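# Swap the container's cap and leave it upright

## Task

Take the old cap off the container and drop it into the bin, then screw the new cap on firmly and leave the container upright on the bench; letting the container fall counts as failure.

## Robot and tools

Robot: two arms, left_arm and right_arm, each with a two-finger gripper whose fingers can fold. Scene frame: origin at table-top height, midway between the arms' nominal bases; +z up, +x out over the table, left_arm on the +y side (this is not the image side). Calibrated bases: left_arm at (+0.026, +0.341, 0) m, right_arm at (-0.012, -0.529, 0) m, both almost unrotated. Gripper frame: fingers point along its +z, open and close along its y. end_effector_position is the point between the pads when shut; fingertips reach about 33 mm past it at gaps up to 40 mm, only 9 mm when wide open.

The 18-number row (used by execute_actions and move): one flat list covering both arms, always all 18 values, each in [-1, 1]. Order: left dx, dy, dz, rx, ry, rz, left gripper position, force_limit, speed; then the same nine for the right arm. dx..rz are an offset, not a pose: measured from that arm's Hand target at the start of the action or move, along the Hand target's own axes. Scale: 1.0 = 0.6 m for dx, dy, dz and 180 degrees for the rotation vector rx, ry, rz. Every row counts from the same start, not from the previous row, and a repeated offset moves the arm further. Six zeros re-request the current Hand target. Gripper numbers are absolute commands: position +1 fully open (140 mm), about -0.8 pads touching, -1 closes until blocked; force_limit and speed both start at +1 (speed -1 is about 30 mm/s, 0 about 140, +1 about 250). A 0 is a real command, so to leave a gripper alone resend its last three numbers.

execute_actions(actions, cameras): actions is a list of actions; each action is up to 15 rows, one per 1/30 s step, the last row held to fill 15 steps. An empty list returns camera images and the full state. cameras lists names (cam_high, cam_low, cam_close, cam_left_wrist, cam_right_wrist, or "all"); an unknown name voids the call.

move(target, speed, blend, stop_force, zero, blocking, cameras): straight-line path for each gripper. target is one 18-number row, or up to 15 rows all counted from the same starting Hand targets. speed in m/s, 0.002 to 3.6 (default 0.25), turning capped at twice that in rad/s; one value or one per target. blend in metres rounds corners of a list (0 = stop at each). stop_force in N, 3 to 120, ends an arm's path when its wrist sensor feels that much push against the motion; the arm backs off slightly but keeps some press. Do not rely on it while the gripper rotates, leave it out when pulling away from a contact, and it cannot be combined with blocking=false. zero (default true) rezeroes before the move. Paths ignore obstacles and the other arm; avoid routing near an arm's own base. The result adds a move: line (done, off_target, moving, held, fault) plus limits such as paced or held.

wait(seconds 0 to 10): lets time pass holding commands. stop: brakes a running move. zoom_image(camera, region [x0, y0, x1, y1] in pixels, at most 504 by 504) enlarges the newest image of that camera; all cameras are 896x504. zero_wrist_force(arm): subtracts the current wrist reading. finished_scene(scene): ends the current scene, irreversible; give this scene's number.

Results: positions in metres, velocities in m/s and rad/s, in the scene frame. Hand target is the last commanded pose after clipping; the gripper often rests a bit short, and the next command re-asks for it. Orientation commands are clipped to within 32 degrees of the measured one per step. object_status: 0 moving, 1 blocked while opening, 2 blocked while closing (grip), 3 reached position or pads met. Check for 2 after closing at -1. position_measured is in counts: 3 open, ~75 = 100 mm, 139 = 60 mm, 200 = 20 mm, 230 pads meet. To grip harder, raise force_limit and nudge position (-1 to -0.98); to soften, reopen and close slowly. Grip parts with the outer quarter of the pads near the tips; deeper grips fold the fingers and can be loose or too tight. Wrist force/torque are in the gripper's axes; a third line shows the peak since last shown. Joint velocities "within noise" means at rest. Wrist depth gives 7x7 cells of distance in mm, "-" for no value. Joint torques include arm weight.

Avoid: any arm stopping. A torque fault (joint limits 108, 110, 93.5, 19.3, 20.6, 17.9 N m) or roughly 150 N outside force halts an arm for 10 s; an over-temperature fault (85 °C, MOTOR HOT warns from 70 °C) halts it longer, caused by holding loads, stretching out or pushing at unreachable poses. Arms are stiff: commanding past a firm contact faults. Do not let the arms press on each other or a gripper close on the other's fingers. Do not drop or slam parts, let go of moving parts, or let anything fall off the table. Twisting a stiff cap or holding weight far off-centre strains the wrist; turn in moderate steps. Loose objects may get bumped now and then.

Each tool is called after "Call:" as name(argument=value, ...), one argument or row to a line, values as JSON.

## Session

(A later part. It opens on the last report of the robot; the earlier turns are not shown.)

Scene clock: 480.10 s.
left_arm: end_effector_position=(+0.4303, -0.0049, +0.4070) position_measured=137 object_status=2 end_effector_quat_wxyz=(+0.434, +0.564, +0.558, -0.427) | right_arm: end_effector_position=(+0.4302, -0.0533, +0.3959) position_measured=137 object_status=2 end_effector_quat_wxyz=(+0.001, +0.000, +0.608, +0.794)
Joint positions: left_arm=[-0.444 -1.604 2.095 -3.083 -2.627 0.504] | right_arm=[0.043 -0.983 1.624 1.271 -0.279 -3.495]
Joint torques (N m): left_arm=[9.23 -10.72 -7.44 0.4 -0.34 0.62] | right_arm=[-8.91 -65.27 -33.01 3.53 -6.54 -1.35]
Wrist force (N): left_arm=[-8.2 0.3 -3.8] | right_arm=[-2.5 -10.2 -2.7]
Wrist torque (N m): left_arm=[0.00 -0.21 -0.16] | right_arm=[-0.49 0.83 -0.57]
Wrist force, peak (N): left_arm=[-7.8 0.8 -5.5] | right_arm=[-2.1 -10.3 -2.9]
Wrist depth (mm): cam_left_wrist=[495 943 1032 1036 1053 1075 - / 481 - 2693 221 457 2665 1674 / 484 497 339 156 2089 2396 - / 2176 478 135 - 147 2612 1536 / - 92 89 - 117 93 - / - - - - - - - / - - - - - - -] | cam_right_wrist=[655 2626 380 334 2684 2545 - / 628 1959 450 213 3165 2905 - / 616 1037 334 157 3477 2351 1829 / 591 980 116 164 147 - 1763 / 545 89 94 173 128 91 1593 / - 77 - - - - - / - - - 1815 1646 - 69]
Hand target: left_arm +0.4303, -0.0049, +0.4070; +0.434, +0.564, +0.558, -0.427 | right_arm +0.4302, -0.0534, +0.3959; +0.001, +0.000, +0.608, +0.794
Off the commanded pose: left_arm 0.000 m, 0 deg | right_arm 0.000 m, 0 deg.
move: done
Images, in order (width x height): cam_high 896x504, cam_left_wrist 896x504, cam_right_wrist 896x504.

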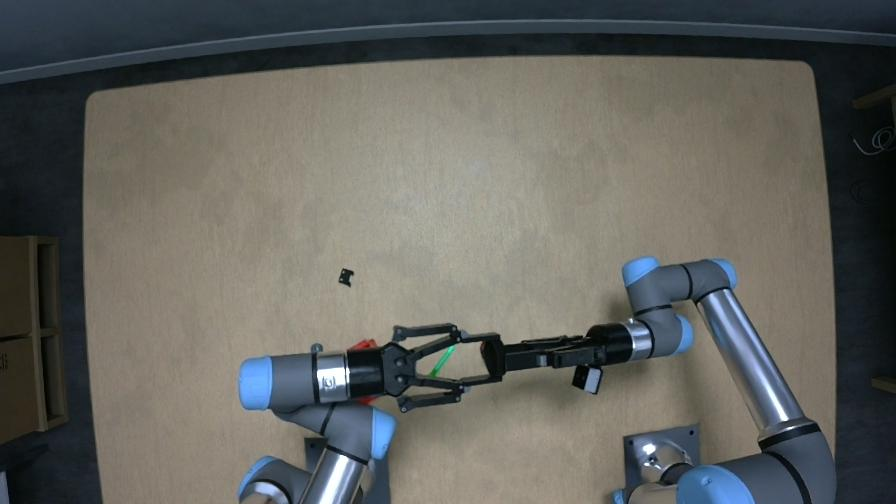

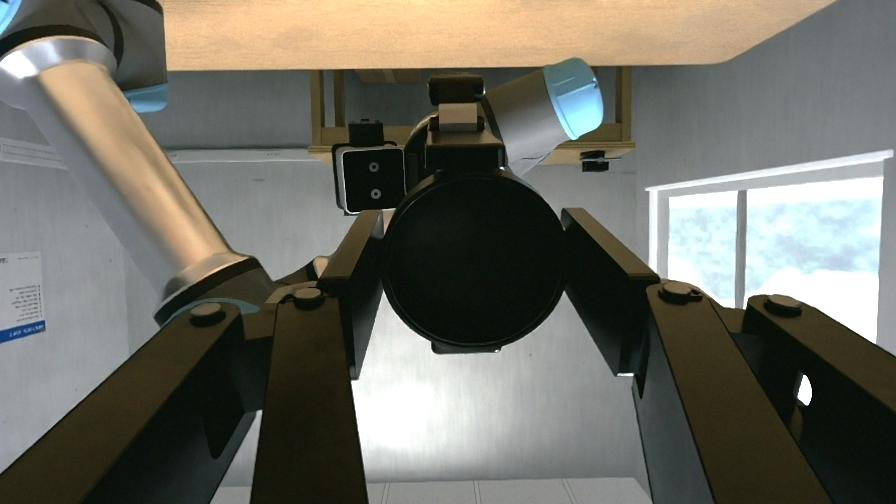

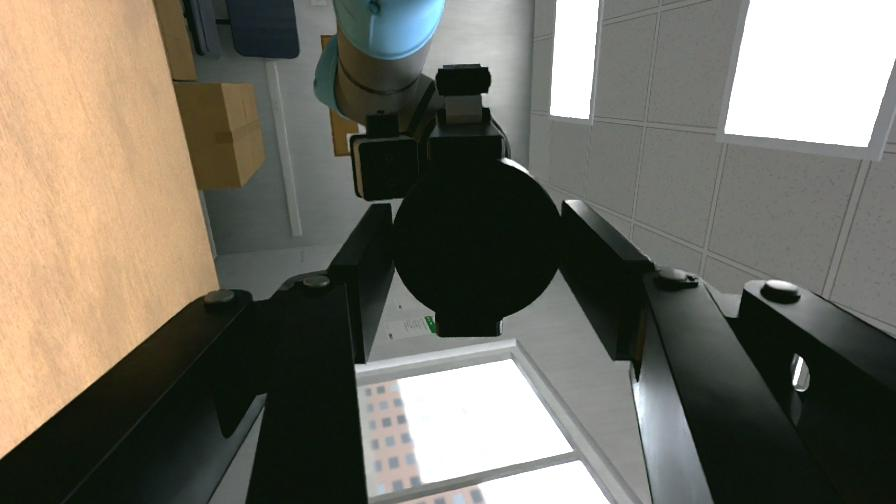

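Call:
move(
  target=[
    [0,0,0,0,0,0, 0.43, -0.7, -0.6, 0, 0, 0, 0, 0, 0, -1, -0.5, -0.6],
    [0,0,-0.15,0,0,0, 0.43, -0.7, -0.6, 0, 0, -0.05, 0, 0, 0, -1, -0.5, -0.6],
  ],
  speed=0.15,
  cameras=["cam_left_wrist", "cam_right_wrist"],
)

Scene clock: 508.80 s.
left_arm: end_effector_position=(+0.4301, +0.0820, +0.4303) position_measured=75 object_status=3 end_effector_quat_wxyz=(+0.434, +0.564, +0.558, -0.427) | right_arm: end_effector_position=(+0.4302, -0.0824, +0.3882) position_measured=137 object_status=2 end_effector_quat_wxyz=(+0.001, +0.000, +0.608, +0.794)
Joint positions: left_arm=[-0.23 -1.71 2.071 -2.651 -2.792 0.835] | right_arm=[-0.021 -1.013 1.631 1.069 -0.265 -3.262]
Joint torques (N m): left_arm=[-0.95 -7.41 -9.94 -3.87 -2.82 1.18] | right_arm=[9.86 -28.78 -33.01 3.6 -3.6 0.6]
Wrist force (N): left_arm=[1.4 0.5 -1.5] | right_arm=[-2.5 -1.4 -1.0]
Wrist torque (N m): left_arm=[0.10 -0.35 -0.22] | right_arm=[-0.71 0.83 -0.68]
Wrist force, peak (N): left_arm=[-9.7 0.5 -4.3] | right_arm=[-2.6 -11.4 -3.5]
Wrist depth (mm): cam_left_wrist=[546 939 1102 1102 1097 1107 1622 / 578 594 2778 405 2612 2374 - / - 577 - - - - - / 2612 - 154 678 - 140 - / 2441 95 716 - - 104 - / - - - - - - - / - - - - - - -] | cam_right_wrist=[641 2713 3685 405 2545 - - / 628 1991 - 449 - 2545 - / 602 1029 - 158 3165 - 1657 / 585 980 126 164 147 - 1751 / 533 89 94 177 128 91 - / - 77 - 2075 - - - / - - - - - - 69]
Hand target: left_arm +0.4301, +0.0821, +0.4302; +0.434, +0.564, +0.558, -0.427 | right_arm +0.4302, -0.0823, +0.3882; +0.001, +0.000, +0.608, +0.794
Off the commanded pose: left_arm 0.000 m, 0 deg | right_arm 0.000 m, 0 deg.
move: done
Images, in order (width x height): cam_left_wrist 896x504, cam_right_wrist 896x504.

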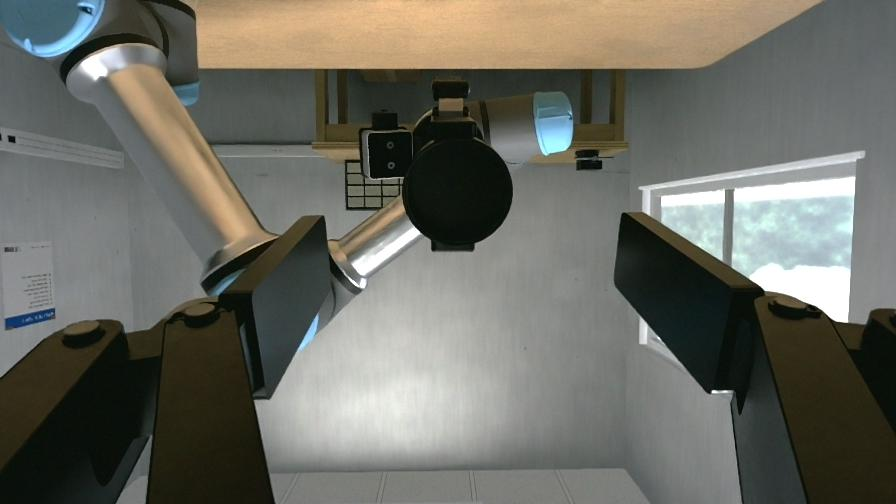

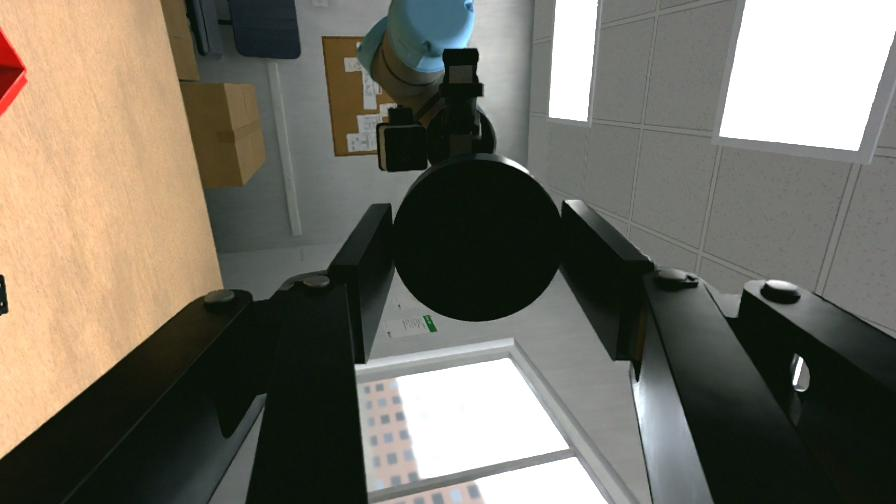

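Call:
move(
  target=[
    [0,0,-0.15,0,0,0, 0.43, -0.7, -0.6, 0,-0.1,0,0.05,0,0, -1, -0.5, -0.6],
    [0.2517,-0.1167,-0.1017,0,0.4167,0, 0.43, -0.7, -0.6, -0.1663,-0.4757,0.049,0.5833,0,0, -1, -0.5, -0.6],
  ],
  speed=0.3,
  blend=[0.05, 0],
  cameras=["cam_left_wrist", "cam_right_wrist", "cam_close"],
)

Scene clock: 543.63 s.
left_arm: end_effector_position=(+0.3618, +0.1799, +0.2991) position_measured=75 object_status=3 end_effector_quat_wxyz=(+0.005, +0.707, +0.707, +0.004) | right_arm: end_effector_position=(+0.5292, +0.0192, +0.1195) position_measured=137 object_status=2 end_effector_quat_wxyz=(+0.098, +0.001, +0.990, +0.101)
Joint positions: left_arm=[-0.818 -1.919 1.798 -1.46 -1.562 0.751] | right_arm=[0.544 -0.371 0.035 1.63 1.514 -2.537]
Joint torques (N m): left_arm=[1.01 -19.01 -33.83 -6.03 0.71 -0.66] | right_arm=[-4.87 -92.34 -37.74 3.67 -0.2 0.94]
Wrist force (N): left_arm=[0.3 0.5 0.7] | right_arm=[-0.8 1.5 -0.6]
Wrist torque (N m): left_arm=[0.20 -0.26 -0.09] | right_arm=[0.16 0.01 -0.55]
Wrist force, peak (N): left_arm=[-2.9 -1.2 8.6] | right_arm=[2.9 4.3 -0.6]
Wrist depth (mm): cam_left_wrist=[384 396 393 - 396 398 401 / 410 411 415 410 418 416 419 / 435 433 433 433 435 440 440 / 453 451 450 460 461 453 465 / 466 95 483 486 485 104 480 / - - 512 509 510 - - / - - 542 549 545 - -] | cam_right_wrist=[187 192 201 210 222 234 247 / 199 206 216 228 239 254 271 / 212 223 233 158 259 280 298 / 228 240 139 164 160 305 331 / 247 89 94 298 173 91 364 / - 77 305 335 352 - - / - - - 378 399 - 69]
Hand target: left_arm +0.3619, +0.1800, +0.2991; +0.005, +0.707, +0.707, +0.004 | right_arm +0.5302, +0.0201, +0.1202; +0.000, +0.001, +1.000, +0.001
Off the commanded pose: left_arm 0.000 m, 0 deg | right_arm 0.002 m, 16 deg.
elbow stopped short (right arm): the move would have taken joint 3 (elbow) straighter than the controller allows.
move: off_target (right_arm); blend cut to 0.045 m at target 1
Images, in order (width x height): cam_close 896x504, cam_left_wrist 896x504, cam_right_wrist 896x504.

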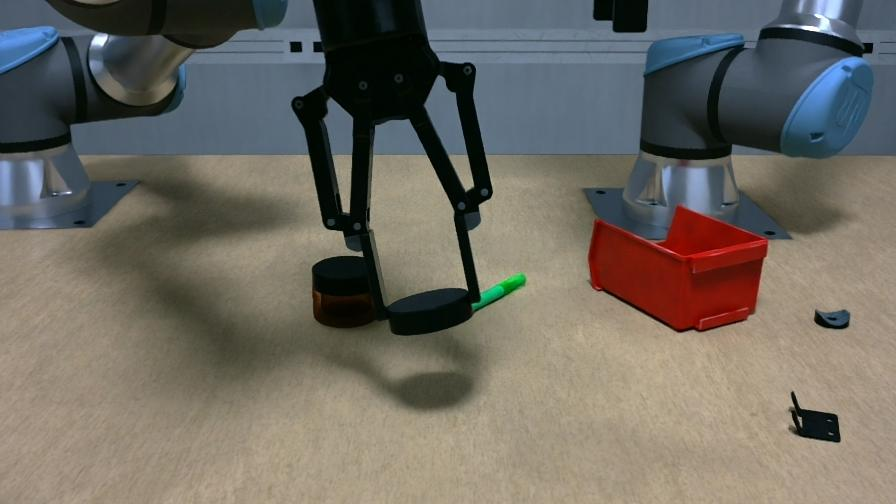

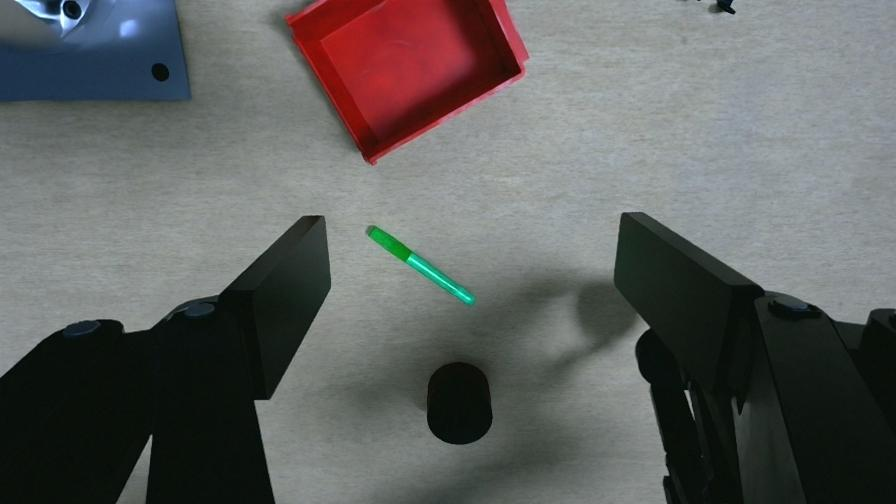

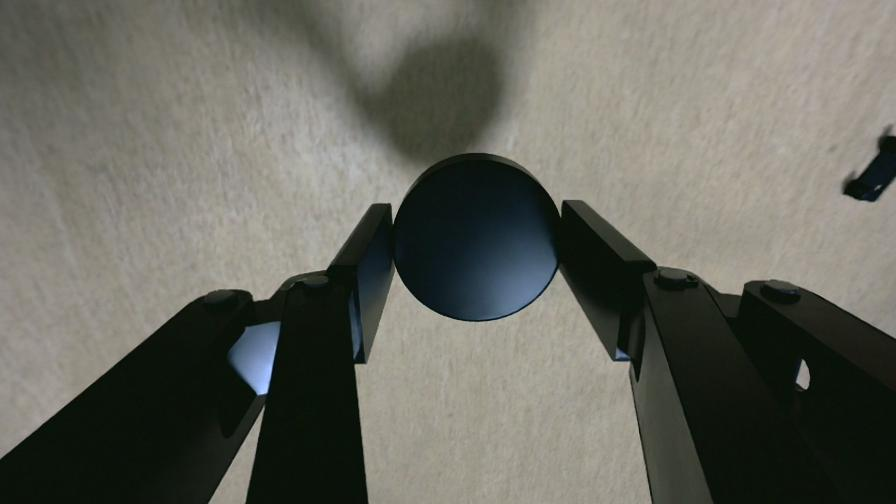

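Call:
move(
  target=[0,0,0,0,0,0, 0.43, -0.7, -0.6, 0.05,-0.0667,0.05,0,0,0, -1, -0.5, -0.6],
  speed=0.15,
  cameras=["cam_right_wrist", "cam_close"],
)

Scene clock: 571.97 s.
left_arm: end_effector_position=(+0.3619, +0.1800, +0.2991) position_measured=75 object_status=3 end_effector_quat_wxyz=(+0.005, +0.707, +0.707, +0.004) | right_arm: end_effector_position=(+0.4993, -0.0209, +0.0894) position_measured=137 object_status=2 end_effector_quat_wxyz=(+0.031, +0.001, +0.999, +0.032)
Joint positions: left_arm=[-0.818 -1.919 1.798 -1.46 -1.562 0.751] | right_arm=[0.538 -0.322 0.035 1.77 1.552 -2.551]
Joint torques (N m): left_arm=[-10.01 -19.36 -10.56 -4.17 0.59 -0.39] | right_arm=[-3.49 -90.07 -27.72 0.7 -0.9 -0.11]
Wrist force (N): left_arm=[0.4 0.1 0.7] | right_arm=[-0.4 1.5 -0.4]
Wrist torque (N m): left_arm=[0.13 -0.29 -0.10] | right_arm=[0.19 -0.10 -0.34]
Wrist force, peak (N): left_arm=[0.4 0.4 0.9] | right_arm=[-1.2 1.9 -1.5]
Wrist depth (mm): cam_left_wrist=[382 390 385 389 396 401 402 / 415 411 409 411 416 417 419 / 433 432 432 437 437 436 440 / 459 450 450 457 457 450 462 / 469 95 482 489 482 104 481 / - - 514 504 504 - - / - - 542 546 541 - -] | cam_right_wrist=[185 187 189 192 194 198 201 / 195 197 199 203 206 210 212 / 205 208 212 158 217 223 227 / 219 221 219 163 160 236 243 / 231 84 94 247 173 91 255 / - 77 255 266 269 - - / - - - 287 292 - 69]
Hand target: left_arm +0.3619, +0.1800, +0.2991; +0.005, +0.707, +0.707, +0.004 | right_arm +0.5002, -0.0198, +0.0902; +0.000, +0.001, +1.000, +0.001
Off the commanded pose: left_arm 0.000 m, 0 deg | right_arm 0.002 m, 5 deg.
elbow stopped short (right arm): the move would have taken joint 3 (elbow) straighter than the controller allows.
move: off_target (right_arm)
Images, in order (width x height): cam_close 896x504, cam_right_wrist 896x504.

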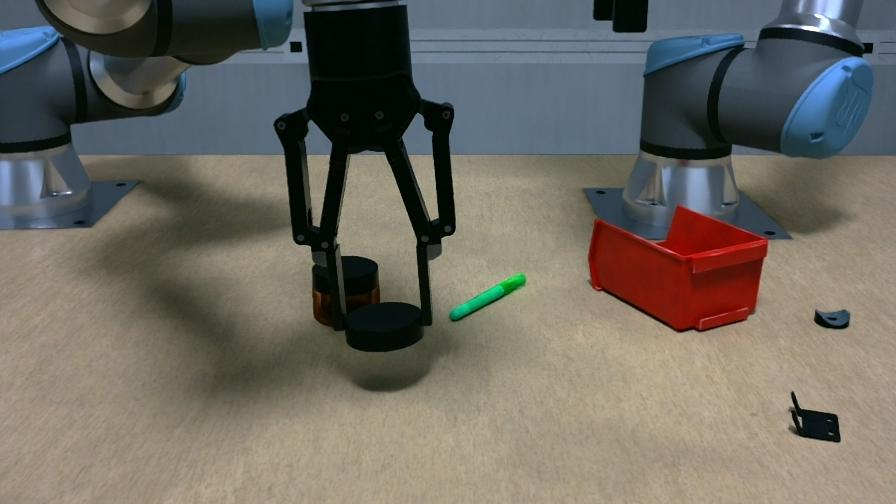

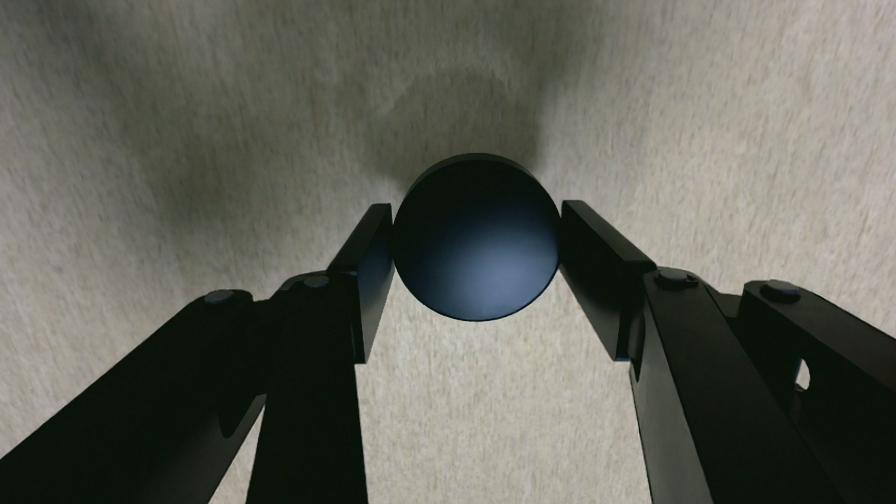

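Call:
move(
  target=[0,0,0,0,0,0, 0.43, -0.7, -0.6, 0.02,-0.03,0.0717,0,0,0, -1, -0.5, -0.6],
  speed=0.1,
  cameras=["cam_close"],
)

Scene clock: 599.33 s.
left_arm: end_effector_position=(+0.3619, +0.1800, +0.2991) position_measured=75 object_status=3 end_effector_quat_wxyz=(+0.005, +0.707, +0.707, +0.004) | right_arm: end_effector_position=(+0.4882, -0.0378, +0.0471) position_measured=137 object_status=2 end_effector_quat_wxyz=(+0.000, +0.001, +1.000, +0.001)
Joint positions: left_arm=[-0.818 -1.919 1.798 -1.46 -1.562 0.751] | right_arm=[0.534 -0.357 0.236 1.691 1.57 -2.555]
Joint torques (N m): left_arm=[-6.4 -19.84 -10.48 -3.1 -0.04 0.65] | right_arm=[-7.4 -79.04 -36.96 3.9 -0.95 -1.14]
Wrist force (N): left_arm=[0.3 0.4 0.7] | right_arm=[-0.4 1.5 -0.3]
Wrist torque (N m): left_arm=[0.17 -0.27 -0.09] | right_arm=[0.19 -0.11 -0.31]
Wrist force, peak (N): left_arm=[0.4 0.3 0.9] | right_arm=[1.6 2.8 -9.1]
Wrist depth (mm): cam_left_wrist=[383 393 387 - 397 400 401 / 412 413 416 422 416 419 419 / 431 434 435 437 437 437 438 / 453 455 451 453 460 455 465 / 471 95 480 483 481 104 481 / - - 509 507 492 - - / - - 540 537 531 - -] | cam_right_wrist=[158 158 157 157 157 157 156 / 166 166 165 165 165 164 164 / 175 174 174 158 172 173 173 / 185 184 179 164 159 180 182 / 193 89 94 194 192 91 188 / - 77 201 207 206 - - / - - - 221 219 - 68]
Hand target: left_arm +0.3619, +0.1800, +0.2991; +0.005, +0.707, +0.707, +0.004 | right_arm +0.4882, -0.0378, +0.0471; +0.000, +0.001, +1.000, +0.001
Off the commanded pose: left_arm 0.000 m, 0 deg | right_arm 0.000 m, 0 deg.
move: done
Images, in order (width x height): cam_close 896x504.

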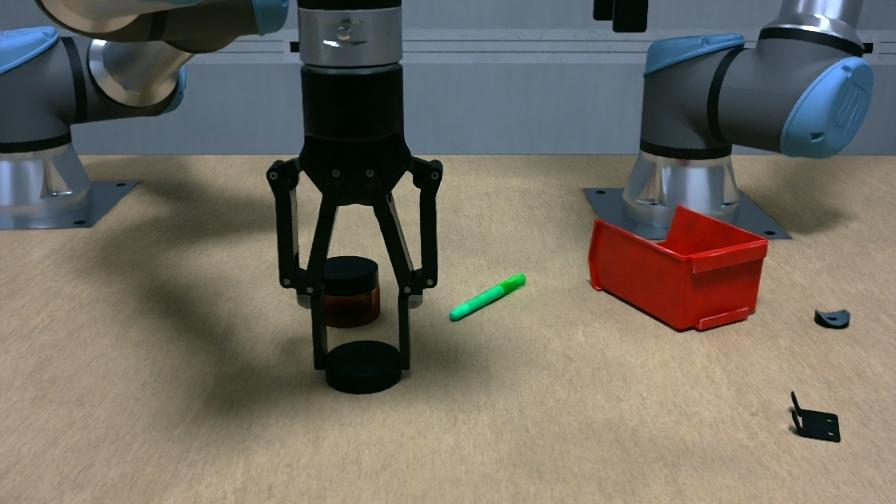

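Call:
move(
  target=[0,0,0,0,0,0, 0.43, -0.7, -0.6, 0,0,0.0417,0,0,0, -1, -0.5, -0.6],
  speed=0.02,
  stop_force=4,
  cameras=["cam_close"],
)

Scene clock: 605.63 s.
left_arm: end_effector_position=(+0.3619, +0.1800, +0.2991) position_measured=75 object_status=3 end_effector_quat_wxyz=(+0.005, +0.707, +0.707, +0.004) | right_arm: end_effector_position=(+0.4882, -0.0378, +0.0465) position_measured=137 object_status=2 end_effector_quat_wxyz=(+0.000, +0.001, +1.000, +0.001)
Joint positions: left_arm=[-0.818 -1.919 1.798 -1.46 -1.562 0.751] | right_arm=[0.535 -0.357 0.237 1.69 1.57 -2.555]
Joint torques (N m): left_arm=[-4.53 -19.3 -10.05 -2.03 -0.61 1.08] | right_arm=[6.85 -46.74 -36.81 4.36 -0.8 0.06]
Wrist force (N): left_arm=[0.3 0.4 0.9] | right_arm=[0.7 2.6 -4.0]
Wrist torque (N m): left_arm=[0.19 -0.27 -0.10] | right_arm=[0.27 -0.17 -0.30]
Wrist force, peak (N): left_arm=[0.3 0.4 0.9] | right_arm=[0.9 1.6 -19.4]
Wrist depth (mm): cam_left_wrist=[384 395 390 - 399 400 399 / 415 416 411 412 417 417 419 / 433 432 435 437 439 442 440 / 456 450 450 460 458 453 467 / 471 95 485 480 484 104 477 / - - 517 506 505 - - / - - 540 546 529 - -] | cam_right_wrist=[158 157 157 157 157 156 156 / 165 165 165 164 165 164 164 / 175 174 174 159 171 172 172 / 184 184 179 164 147 180 182 / 192 89 94 194 191 91 189 / - 77 201 206 206 - - / - - - 220 219 - 68]
Hand target: left_arm +0.3619, +0.1800, +0.2991; +0.005, +0.707, +0.707, +0.004 | right_arm +0.4882, -0.0378, +0.0465; +0.000, +0.001, +1.000, +0.001 (not the last commanded pose)
Off the commanded pose: left_arm 0.000 m, 0 deg | right_arm 0.024 m, 0 deg.
move: contact (right_arm)
Images, in order (width x height): cam_close 896x504.

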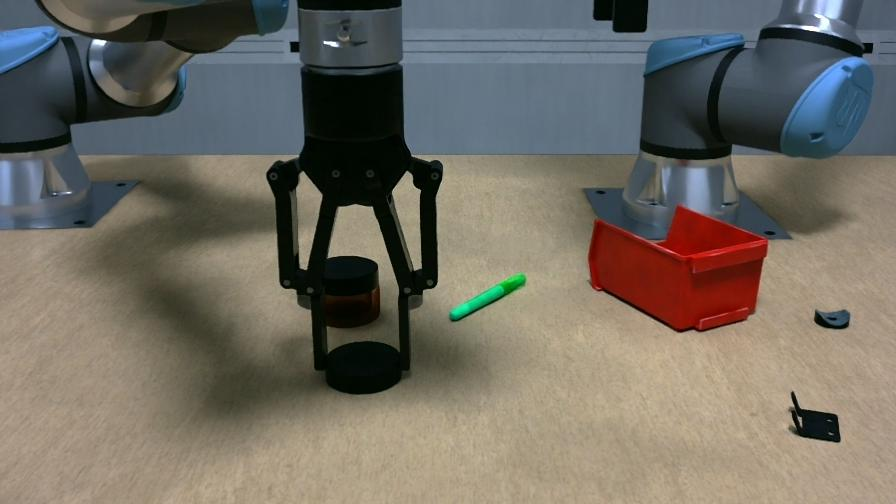

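Call:
move(
  target=[
    [0,0,0,0,0,0, 0.43, -0.7, -0.6, 0,0,0,0,0,0, 0.43, -0.5, -0.7],
    [0,0,0,0,0,0, 0.43, -0.7, -0.6, 0,0,-0.2,0,0,0, 0.43, -0.5, -0.7],
  ],
  speed=0.15,
  cameras=["cam_close", "cam_right_wrist"],
)

Scene clock: 690.27 s.
left_arm: end_effector_position=(+0.3619, +0.1800, +0.2991) position_measured=75 object_status=3 end_effector_quat_wxyz=(+0.005, +0.707, +0.707, +0.004) | right_arm: end_effector_position=(+0.4872, -0.0389, +0.1661) position_measured=75 object_status=3 end_effector_quat_wxyz=(+0.039, +0.001, +0.998, +0.041)
Joint positions: left_arm=[-0.818 -1.919 1.798 -1.46 -1.562 0.751] | right_arm=[0.523 -0.424 0.035 1.85 1.545 -2.565]
Joint torques (N m): left_arm=[-1.29 -19.68 -9.93 -0.43 -1.4 0.99] | right_arm=[2.78 -47.48 -32.83 0.69 0.95 -0.42]
Wrist force (N): left_arm=[0.4 0.5 0.7] | right_arm=[-0.4 1.6 -0.6]
Wrist torque (N m): left_arm=[0.20 -0.29 -0.10] | right_arm=[0.20 -0.12 -0.36]
Wrist force, peak (N): left_arm=[0.3 0.4 0.9] | right_arm=[0.9 2.8 -4.6]
Wrist depth (mm): cam_left_wrist=[385 394 395 - 396 401 399 / 418 414 417 407 418 420 419 / 432 435 437 439 440 439 439 / 453 450 448 462 464 450 464 / 471 95 483 485 485 104 478 / - - 512 503 520 - - / - - 540 545 548 - -] | cam_right_wrist=[248 251 255 259 264 270 274 / 262 267 272 271 281 286 293 / 280 284 289 285 299 306 313 / 297 299 161 314 320 136 334 / 311 87 328 341 348 102 84 / - - 359 368 376 - - / - - 393 400 411 - -]
Hand target: left_arm +0.3619, +0.1800, +0.2991; +0.005, +0.707, +0.707, +0.004 | right_arm +0.4882, -0.0379, +0.1665; +0.000, +0.001, +1.000, +0.001
Off the commanded pose: left_arm 0.000 m, 0 deg | right_arm 0.001 m, 6 deg.
elbow stopped short (right arm): the move would have taken joint 3 (elbow) straighter than the controller allows.
move: off_target (right_arm)
Images, in order (width x height): cam_close 896x504, cam_right_wrist 896x504.

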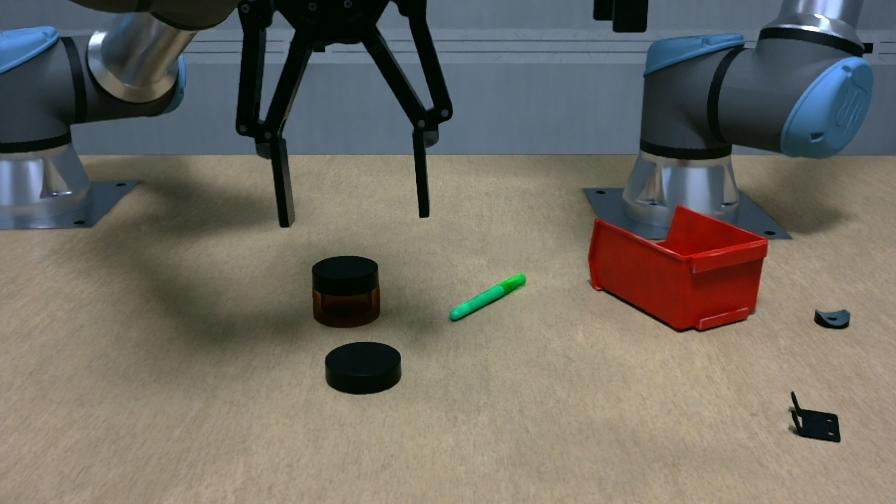

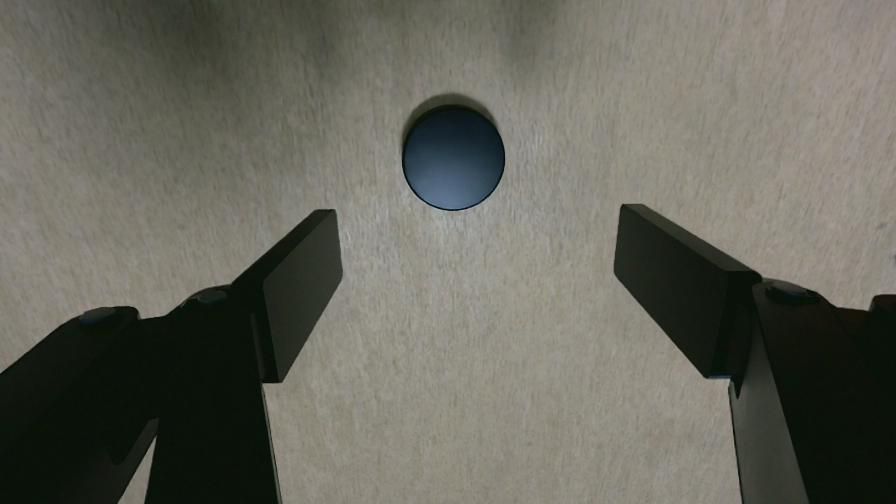

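Call:
move(
  target=[
    [0,0,0,0,0,0, 0.43, -0.7, -0.6, 0.18,-0.3035,-0.139,-0.3585,0.263,0.512, 0.43, -0.5, -0.7],
    [0,0,0,0,0,0, 0.43, -0.7, -0.6, 0.2728,-0.2552,0.0858,-0.3585,0.263,0.512, 0.43, -0.5, -0.7],
  ],
  speed=0.35,
  blend=[0.03, 0],
  cameras=["all"],
)

Scene clock: 708.17 s.
left_arm: end_effector_position=(+0.3619, +0.1800, +0.2991) position_measured=75 object_status=3 end_effector_quat_wxyz=(+0.005, +0.707, +0.707, +0.004) | right_arm: end_effector_position=(+0.3243, -0.1907, +0.1149) position_measured=75 object_status=3 end_effector_quat_wxyz=(-0.339, +0.661, +0.484, +0.463)
Joint positions: left_arm=[-0.818 -1.919 1.798 -1.46 -1.562 0.751] | right_arm=[-0.365 -1.251 2.336 0.505 0.348 -1.592]
Joint torques (N m): left_arm=[4.74 -18.73 -11.69 -0.14 -1.3 1.14] | right_arm=[-8.32 -12.63 -3.88 1.81 -0.7 -0.35]
Wrist force (N): left_arm=[0.5 0.1 0.6] | right_arm=[0.0 -0.2 0.5]
Wrist torque (N m): left_arm=[0.13 -0.29 -0.09] | right_arm=[-0.18 0.08 -0.19]
Wrist force, peak (N): left_arm=[0.5 0.3 0.9] | right_arm=[-3.7 -2.0 1.2]
Wrist depth (mm): cam_left_wrist=[387 394 391 396 401 400 402 / 411 412 416 418 421 418 423 / 431 436 434 437 441 442 437 / 456 455 448 457 461 452 463 / 471 95 482 485 487 104 481 / - - 514 504 513 - - / - - 542 541 552 - -] | cam_right_wrist=[477 772 946 733 720 701 664 / 474 525 493 515 506 497 486 / 407 403 401 414 377 385 380 / 330 337 140 308 317 136 312 / 294 89 255 269 266 102 84 / - - 232 233 231 229 - / - - 206 205 203 203 -]
Hand target: left_arm +0.3619, +0.1800, +0.2991; +0.005, +0.707, +0.707, +0.004 | right_arm +0.3243, -0.1907, +0.1148; -0.339, +0.661, +0.484, +0.463
Off the commanded pose: left_arm 0.000 m, 0 deg | right_arm 0.000 m, 0 deg.
move: done

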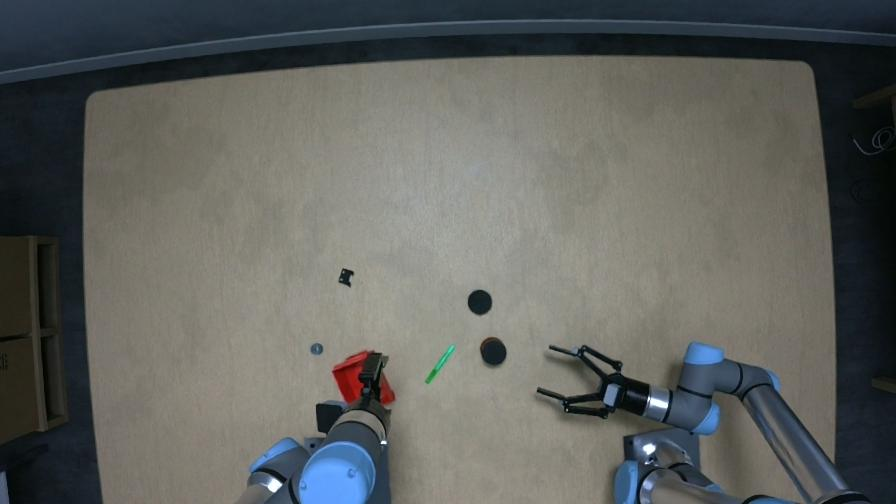

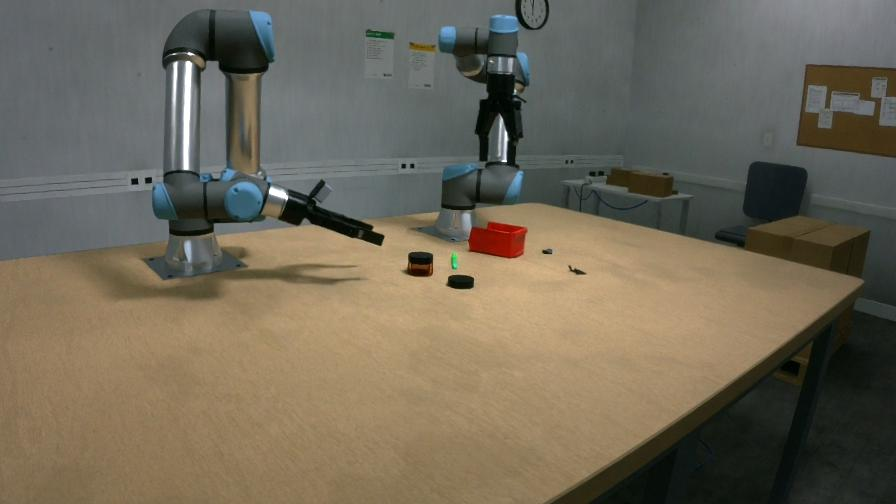

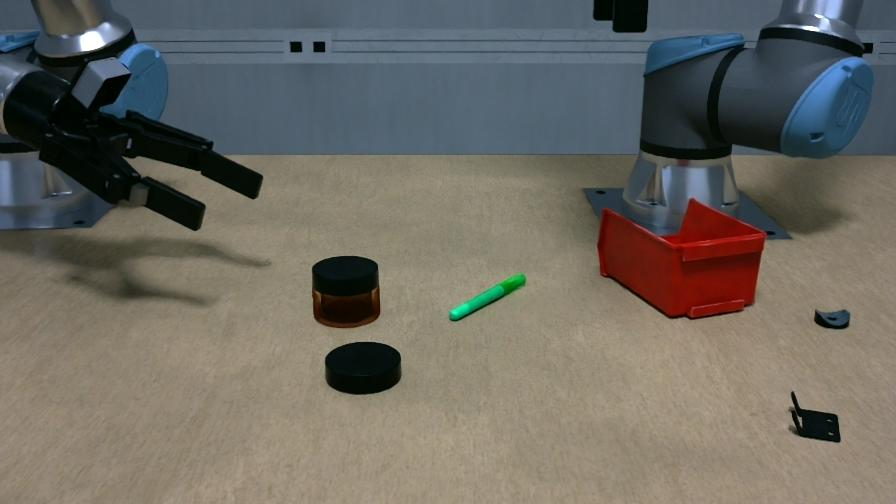

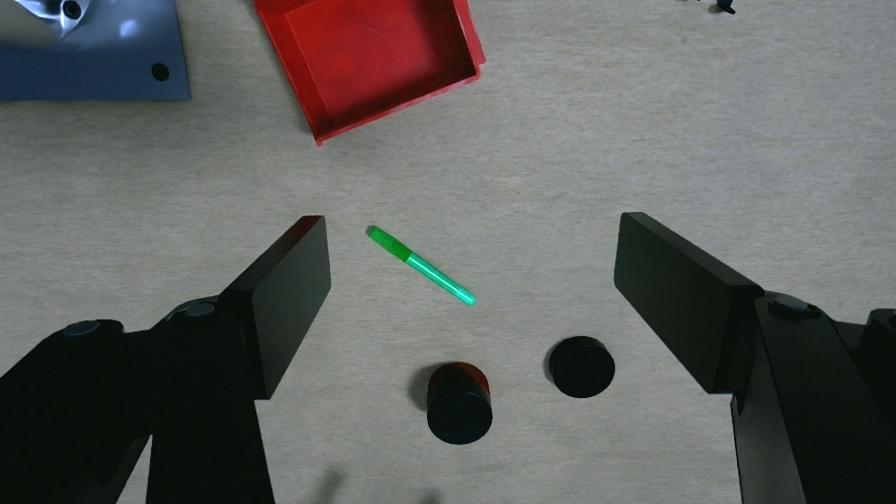

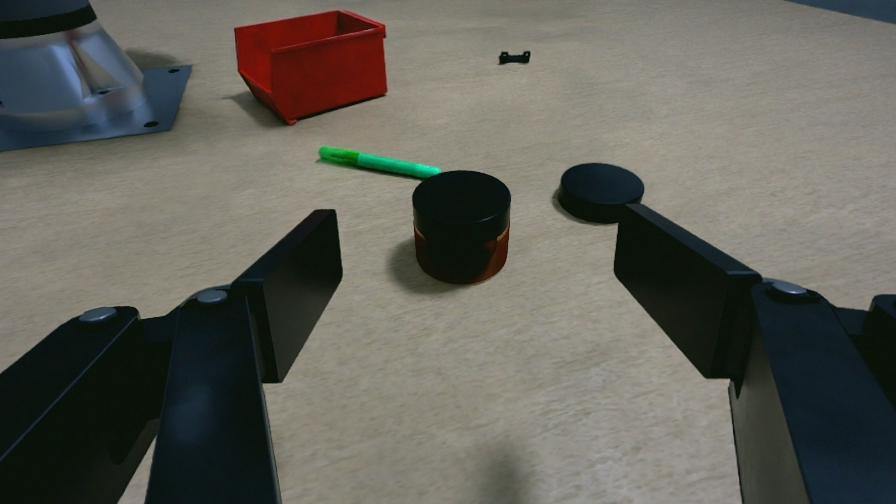

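Call:
move(
  target=[-0.25,0,0.05,0,0,0, 0.43, -0.7, -0.6, -0.0593,0,0.2225,0,0,0, 0.43, -0.5, -0.7],
  speed=0.15,
  cameras=["cam_close", "cam_left_wrist", "cam_right_wrist"],
)

Scene clock: 743.57 s.
left_arm: end_effector_position=(+0.3621, +0.0299, +0.2693) position_measured=75 object_status=3 end_effector_quat_wxyz=(+0.005, +0.707, +0.707, +0.004) | right_arm: end_effector_position=(+0.3585, -0.0827, +0.0359) position_measured=75 object_status=3 end_effector_quat_wxyz=(-0.339, +0.661, +0.484, +0.463)
Joint positions: left_arm=[-1.047 -1.704 1.715 -1.589 -1.56 0.522] | right_arm=[0.068 -1.171 2.206 -0.314 0.543 -0.645]
Joint torques (N m): left_arm=[7.05 -23.09 -9.53 0.47 0.6 -0.25] | right_arm=[2.23 -45.66 4.33 0.31 -1.88 0.89]
Wrist force (N): left_arm=[0.6 0.5 0.5] | right_arm=[0.1 0.2 -0.1]
Wrist torque (N m): left_arm=[0.20 -0.34 -0.09] | right_arm=[-0.11 0.07 -0.17]
Wrist force, peak (N): left_arm=[4.3 1.0 0.2] | right_arm=[0.2 -2.4 1.3]
Wrist depth (mm): cam_left_wrist=[364 367 366 367 369 374 375 / 380 382 385 387 388 389 392 / 399 400 402 403 407 409 411 / 419 417 413 424 424 419 435 / 427 95 438 443 456 104 446 / - - 466 469 476 - - / - - 486 390 512 - -] | cam_right_wrist=[434 390 370 453 441 425 414 / 328 326 324 318 309 304 297 / 250 248 245 146 220 217 232 / 202 202 140 131 181 135 190 / - 89 156 165 163 125 84 / - - 143 142 141 141 - / - - 126 126 125 124 -]
Hand target: left_arm +0.3621, +0.0300, +0.2693; +0.005, +0.707, +0.707, +0.004 | right_arm +0.3585, -0.0826, +0.0359; -0.339, +0.661, +0.484, +0.463
Off the commanded pose: left_arm 0.000 m, 0 deg | right_arm 0.000 m, 0 deg.
move: done
Images, in order (width x height): cam_close 896x504, cam_left_wrist 896x504, cam_right_wrist 896x504.

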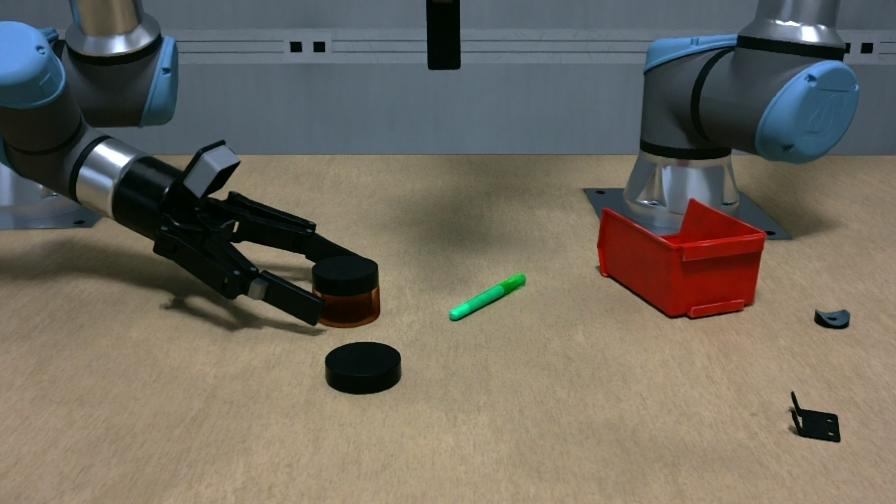

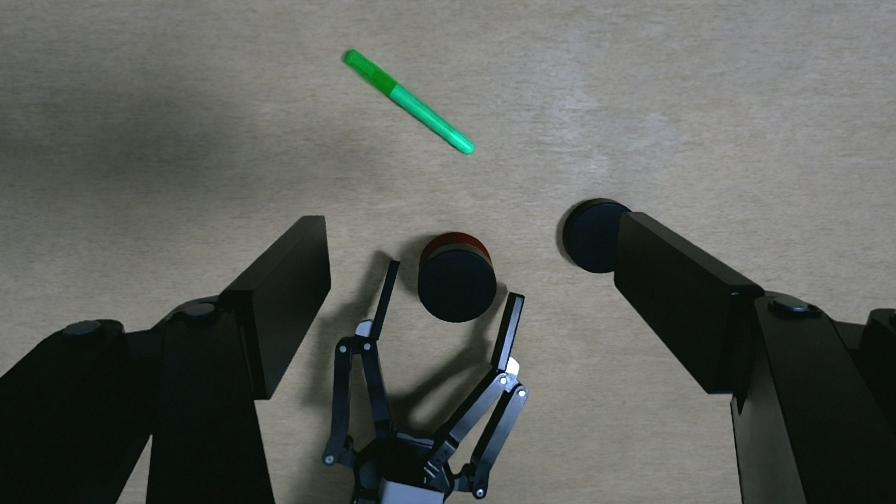

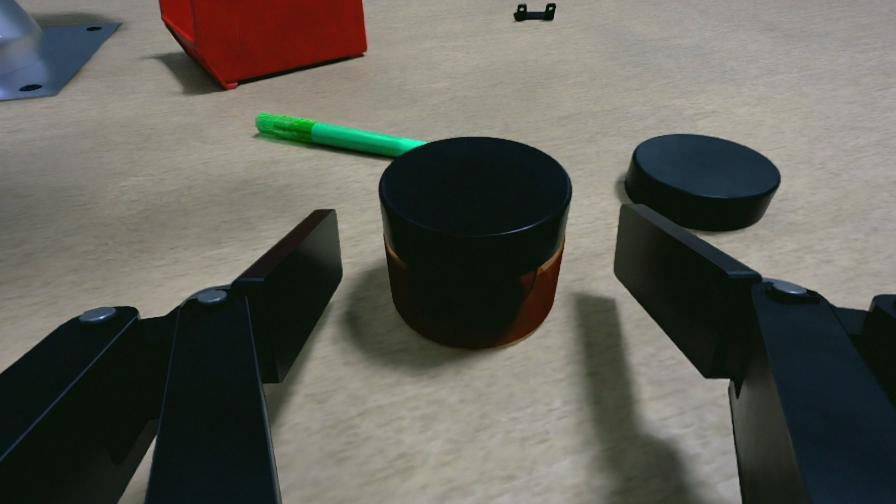

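Call:
zoom_image(
  camera="cam_close",
  region=[230, 200, 430, 400],
)

Call:
zoom_image(
  camera="cam_left_wrist",
  region=[320, 200, 560, 420],
)

Scaled by 2.520.

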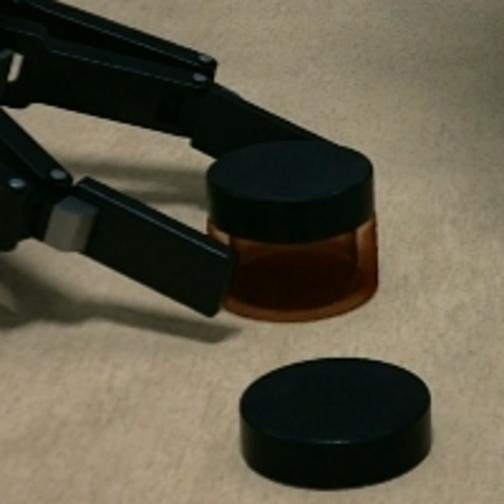

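Scaled by 2.100.

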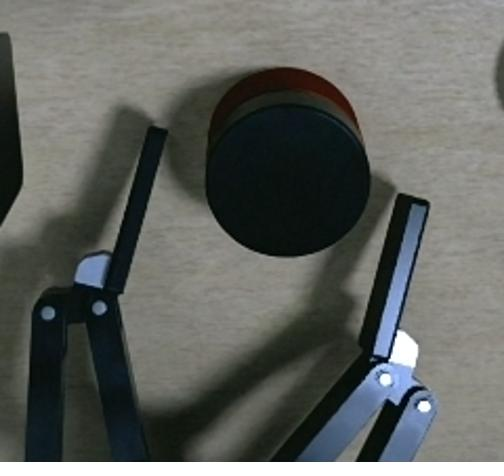

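Call:
move(
  target=[
    [0,0,0,0,0,0, 0.43, -0.7, -0.6, -0.0031,0,0.0012,0,0,0, 0.43, -0.5, -0.7],
    [0,0,0,0,0,0, 0.43, -0.7, -0.6, -0.0031,0,0.0012,0,0,0, -1, 0, -1],
  ],
  speed=0.05,
  cameras=["cam_close", "cam_left_wrist", "cam_right_wrist"],
)

Call:
zoom_image(
  camera="cam_close",
  region=[230, 200, 430, 400],
)

Call:
zoom_image(
  camera="cam_left_wrist",
  region=[320, 200, 560, 420],
)

Scene clock: 782.20 s.
left_arm: end_effector_position=(+0.3621, +0.0300, +0.2693) position_measured=75 object_status=3 end_effector_quat_wxyz=(+0.005, +0.707, +0.707, +0.004) | right_arm: end_effector_position=(+0.3585, -0.0826, +0.0339) position_measured=137 object_status=0 end_effector_quat_wxyz=(-0.339, +0.661, +0.484, +0.463)
Joint positions: left_arm=[-1.047 -1.704 1.715 -1.589 -1.56 0.522] | right_arm=[0.068 -1.166 2.207 -0.32 0.543 -0.644]
Joint torques (N m): left_arm=[9.66 -11.02 -9.78 0.02 -1.55 -0.74] | right_arm=[8.9 -43.9 -0.55 1.47 -0.19 0.62]
Wrist force (N): left_arm=[0.5 0.2 0.5] | right_arm=[7.5 0.4 -4.7]
Wrist torque (N m): left_arm=[0.16 -0.31 -0.09] | right_arm=[-0.17 -0.05 -0.14]
Wrist force, peak (N): left_arm=[0.7 0.6 0.9] | right_arm=[8.0 0.4 -4.8]
Wrist depth (mm): cam_left_wrist=[364 365 367 369 370 373 375 / 382 380 387 385 392 389 388 / 400 399 400 406 406 407 415 / 418 419 415 416 428 425 431 / 432 95 441 444 453 104 447 / - - 472 419 478 - - / - - 493 392 507 - -] | cam_right_wrist=[457 394 389 448 434 422 405 / 324 321 318 314 306 301 293 / 247 245 243 143 215 202 228 / 200 196 189 131 134 190 187 / 172 89 94 163 157 - 164 / - 77 137 140 140 - 72 / - 67 - 123 123 - 69]
Hand target: left_arm +0.3621, +0.0300, +0.2693; +0.005, +0.707, +0.707, +0.004 | right_arm +0.3585, -0.0826, +0.0339; -0.339, +0.661, +0.484, +0.463
Off the commanded pose: left_arm 0.000 m, 0 deg | right_arm 0.000 m, 0 deg.
move: done
Images, in order (width x height): cam_close 896x504, cam_left_wrist 896x504, cam_right_wrist 896x504.

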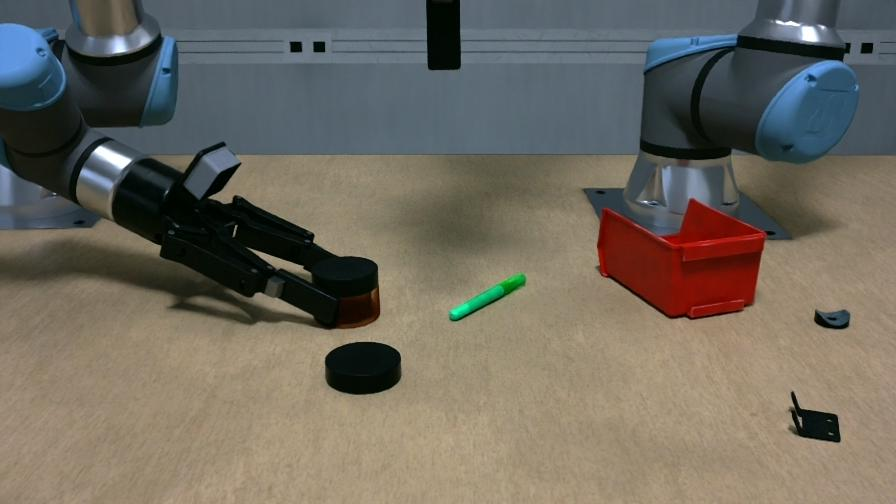

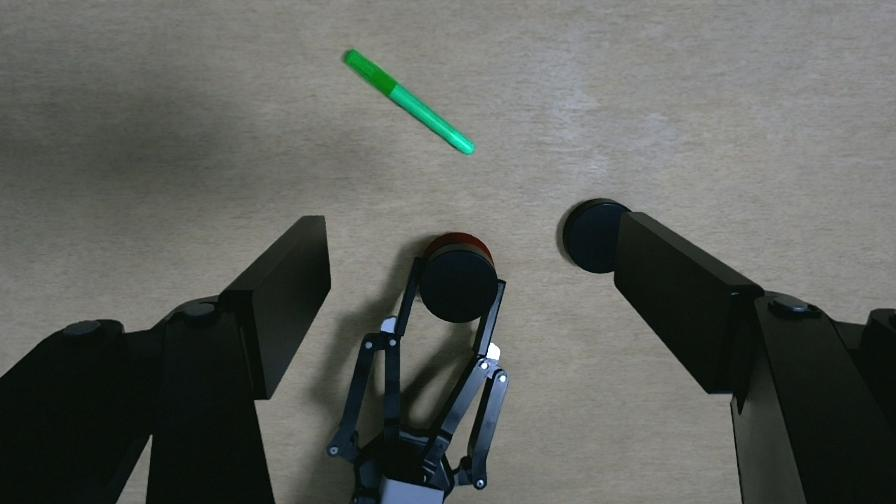

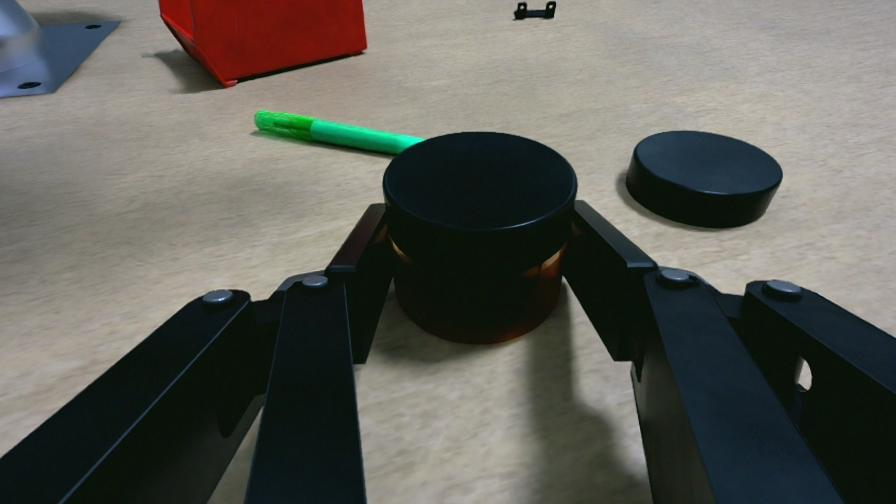

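Scaled by 2.520.

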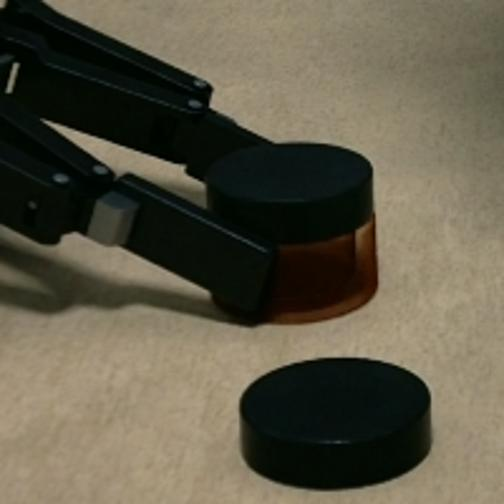

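Scaled by 2.100.

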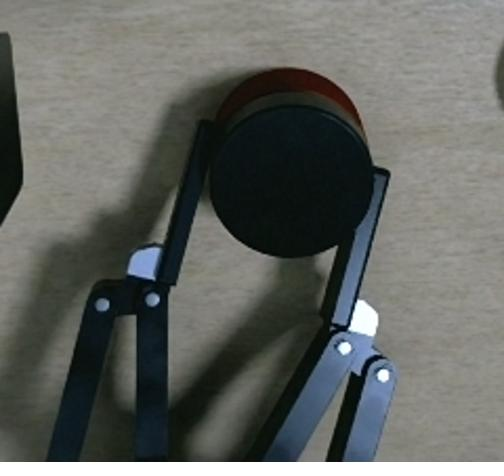

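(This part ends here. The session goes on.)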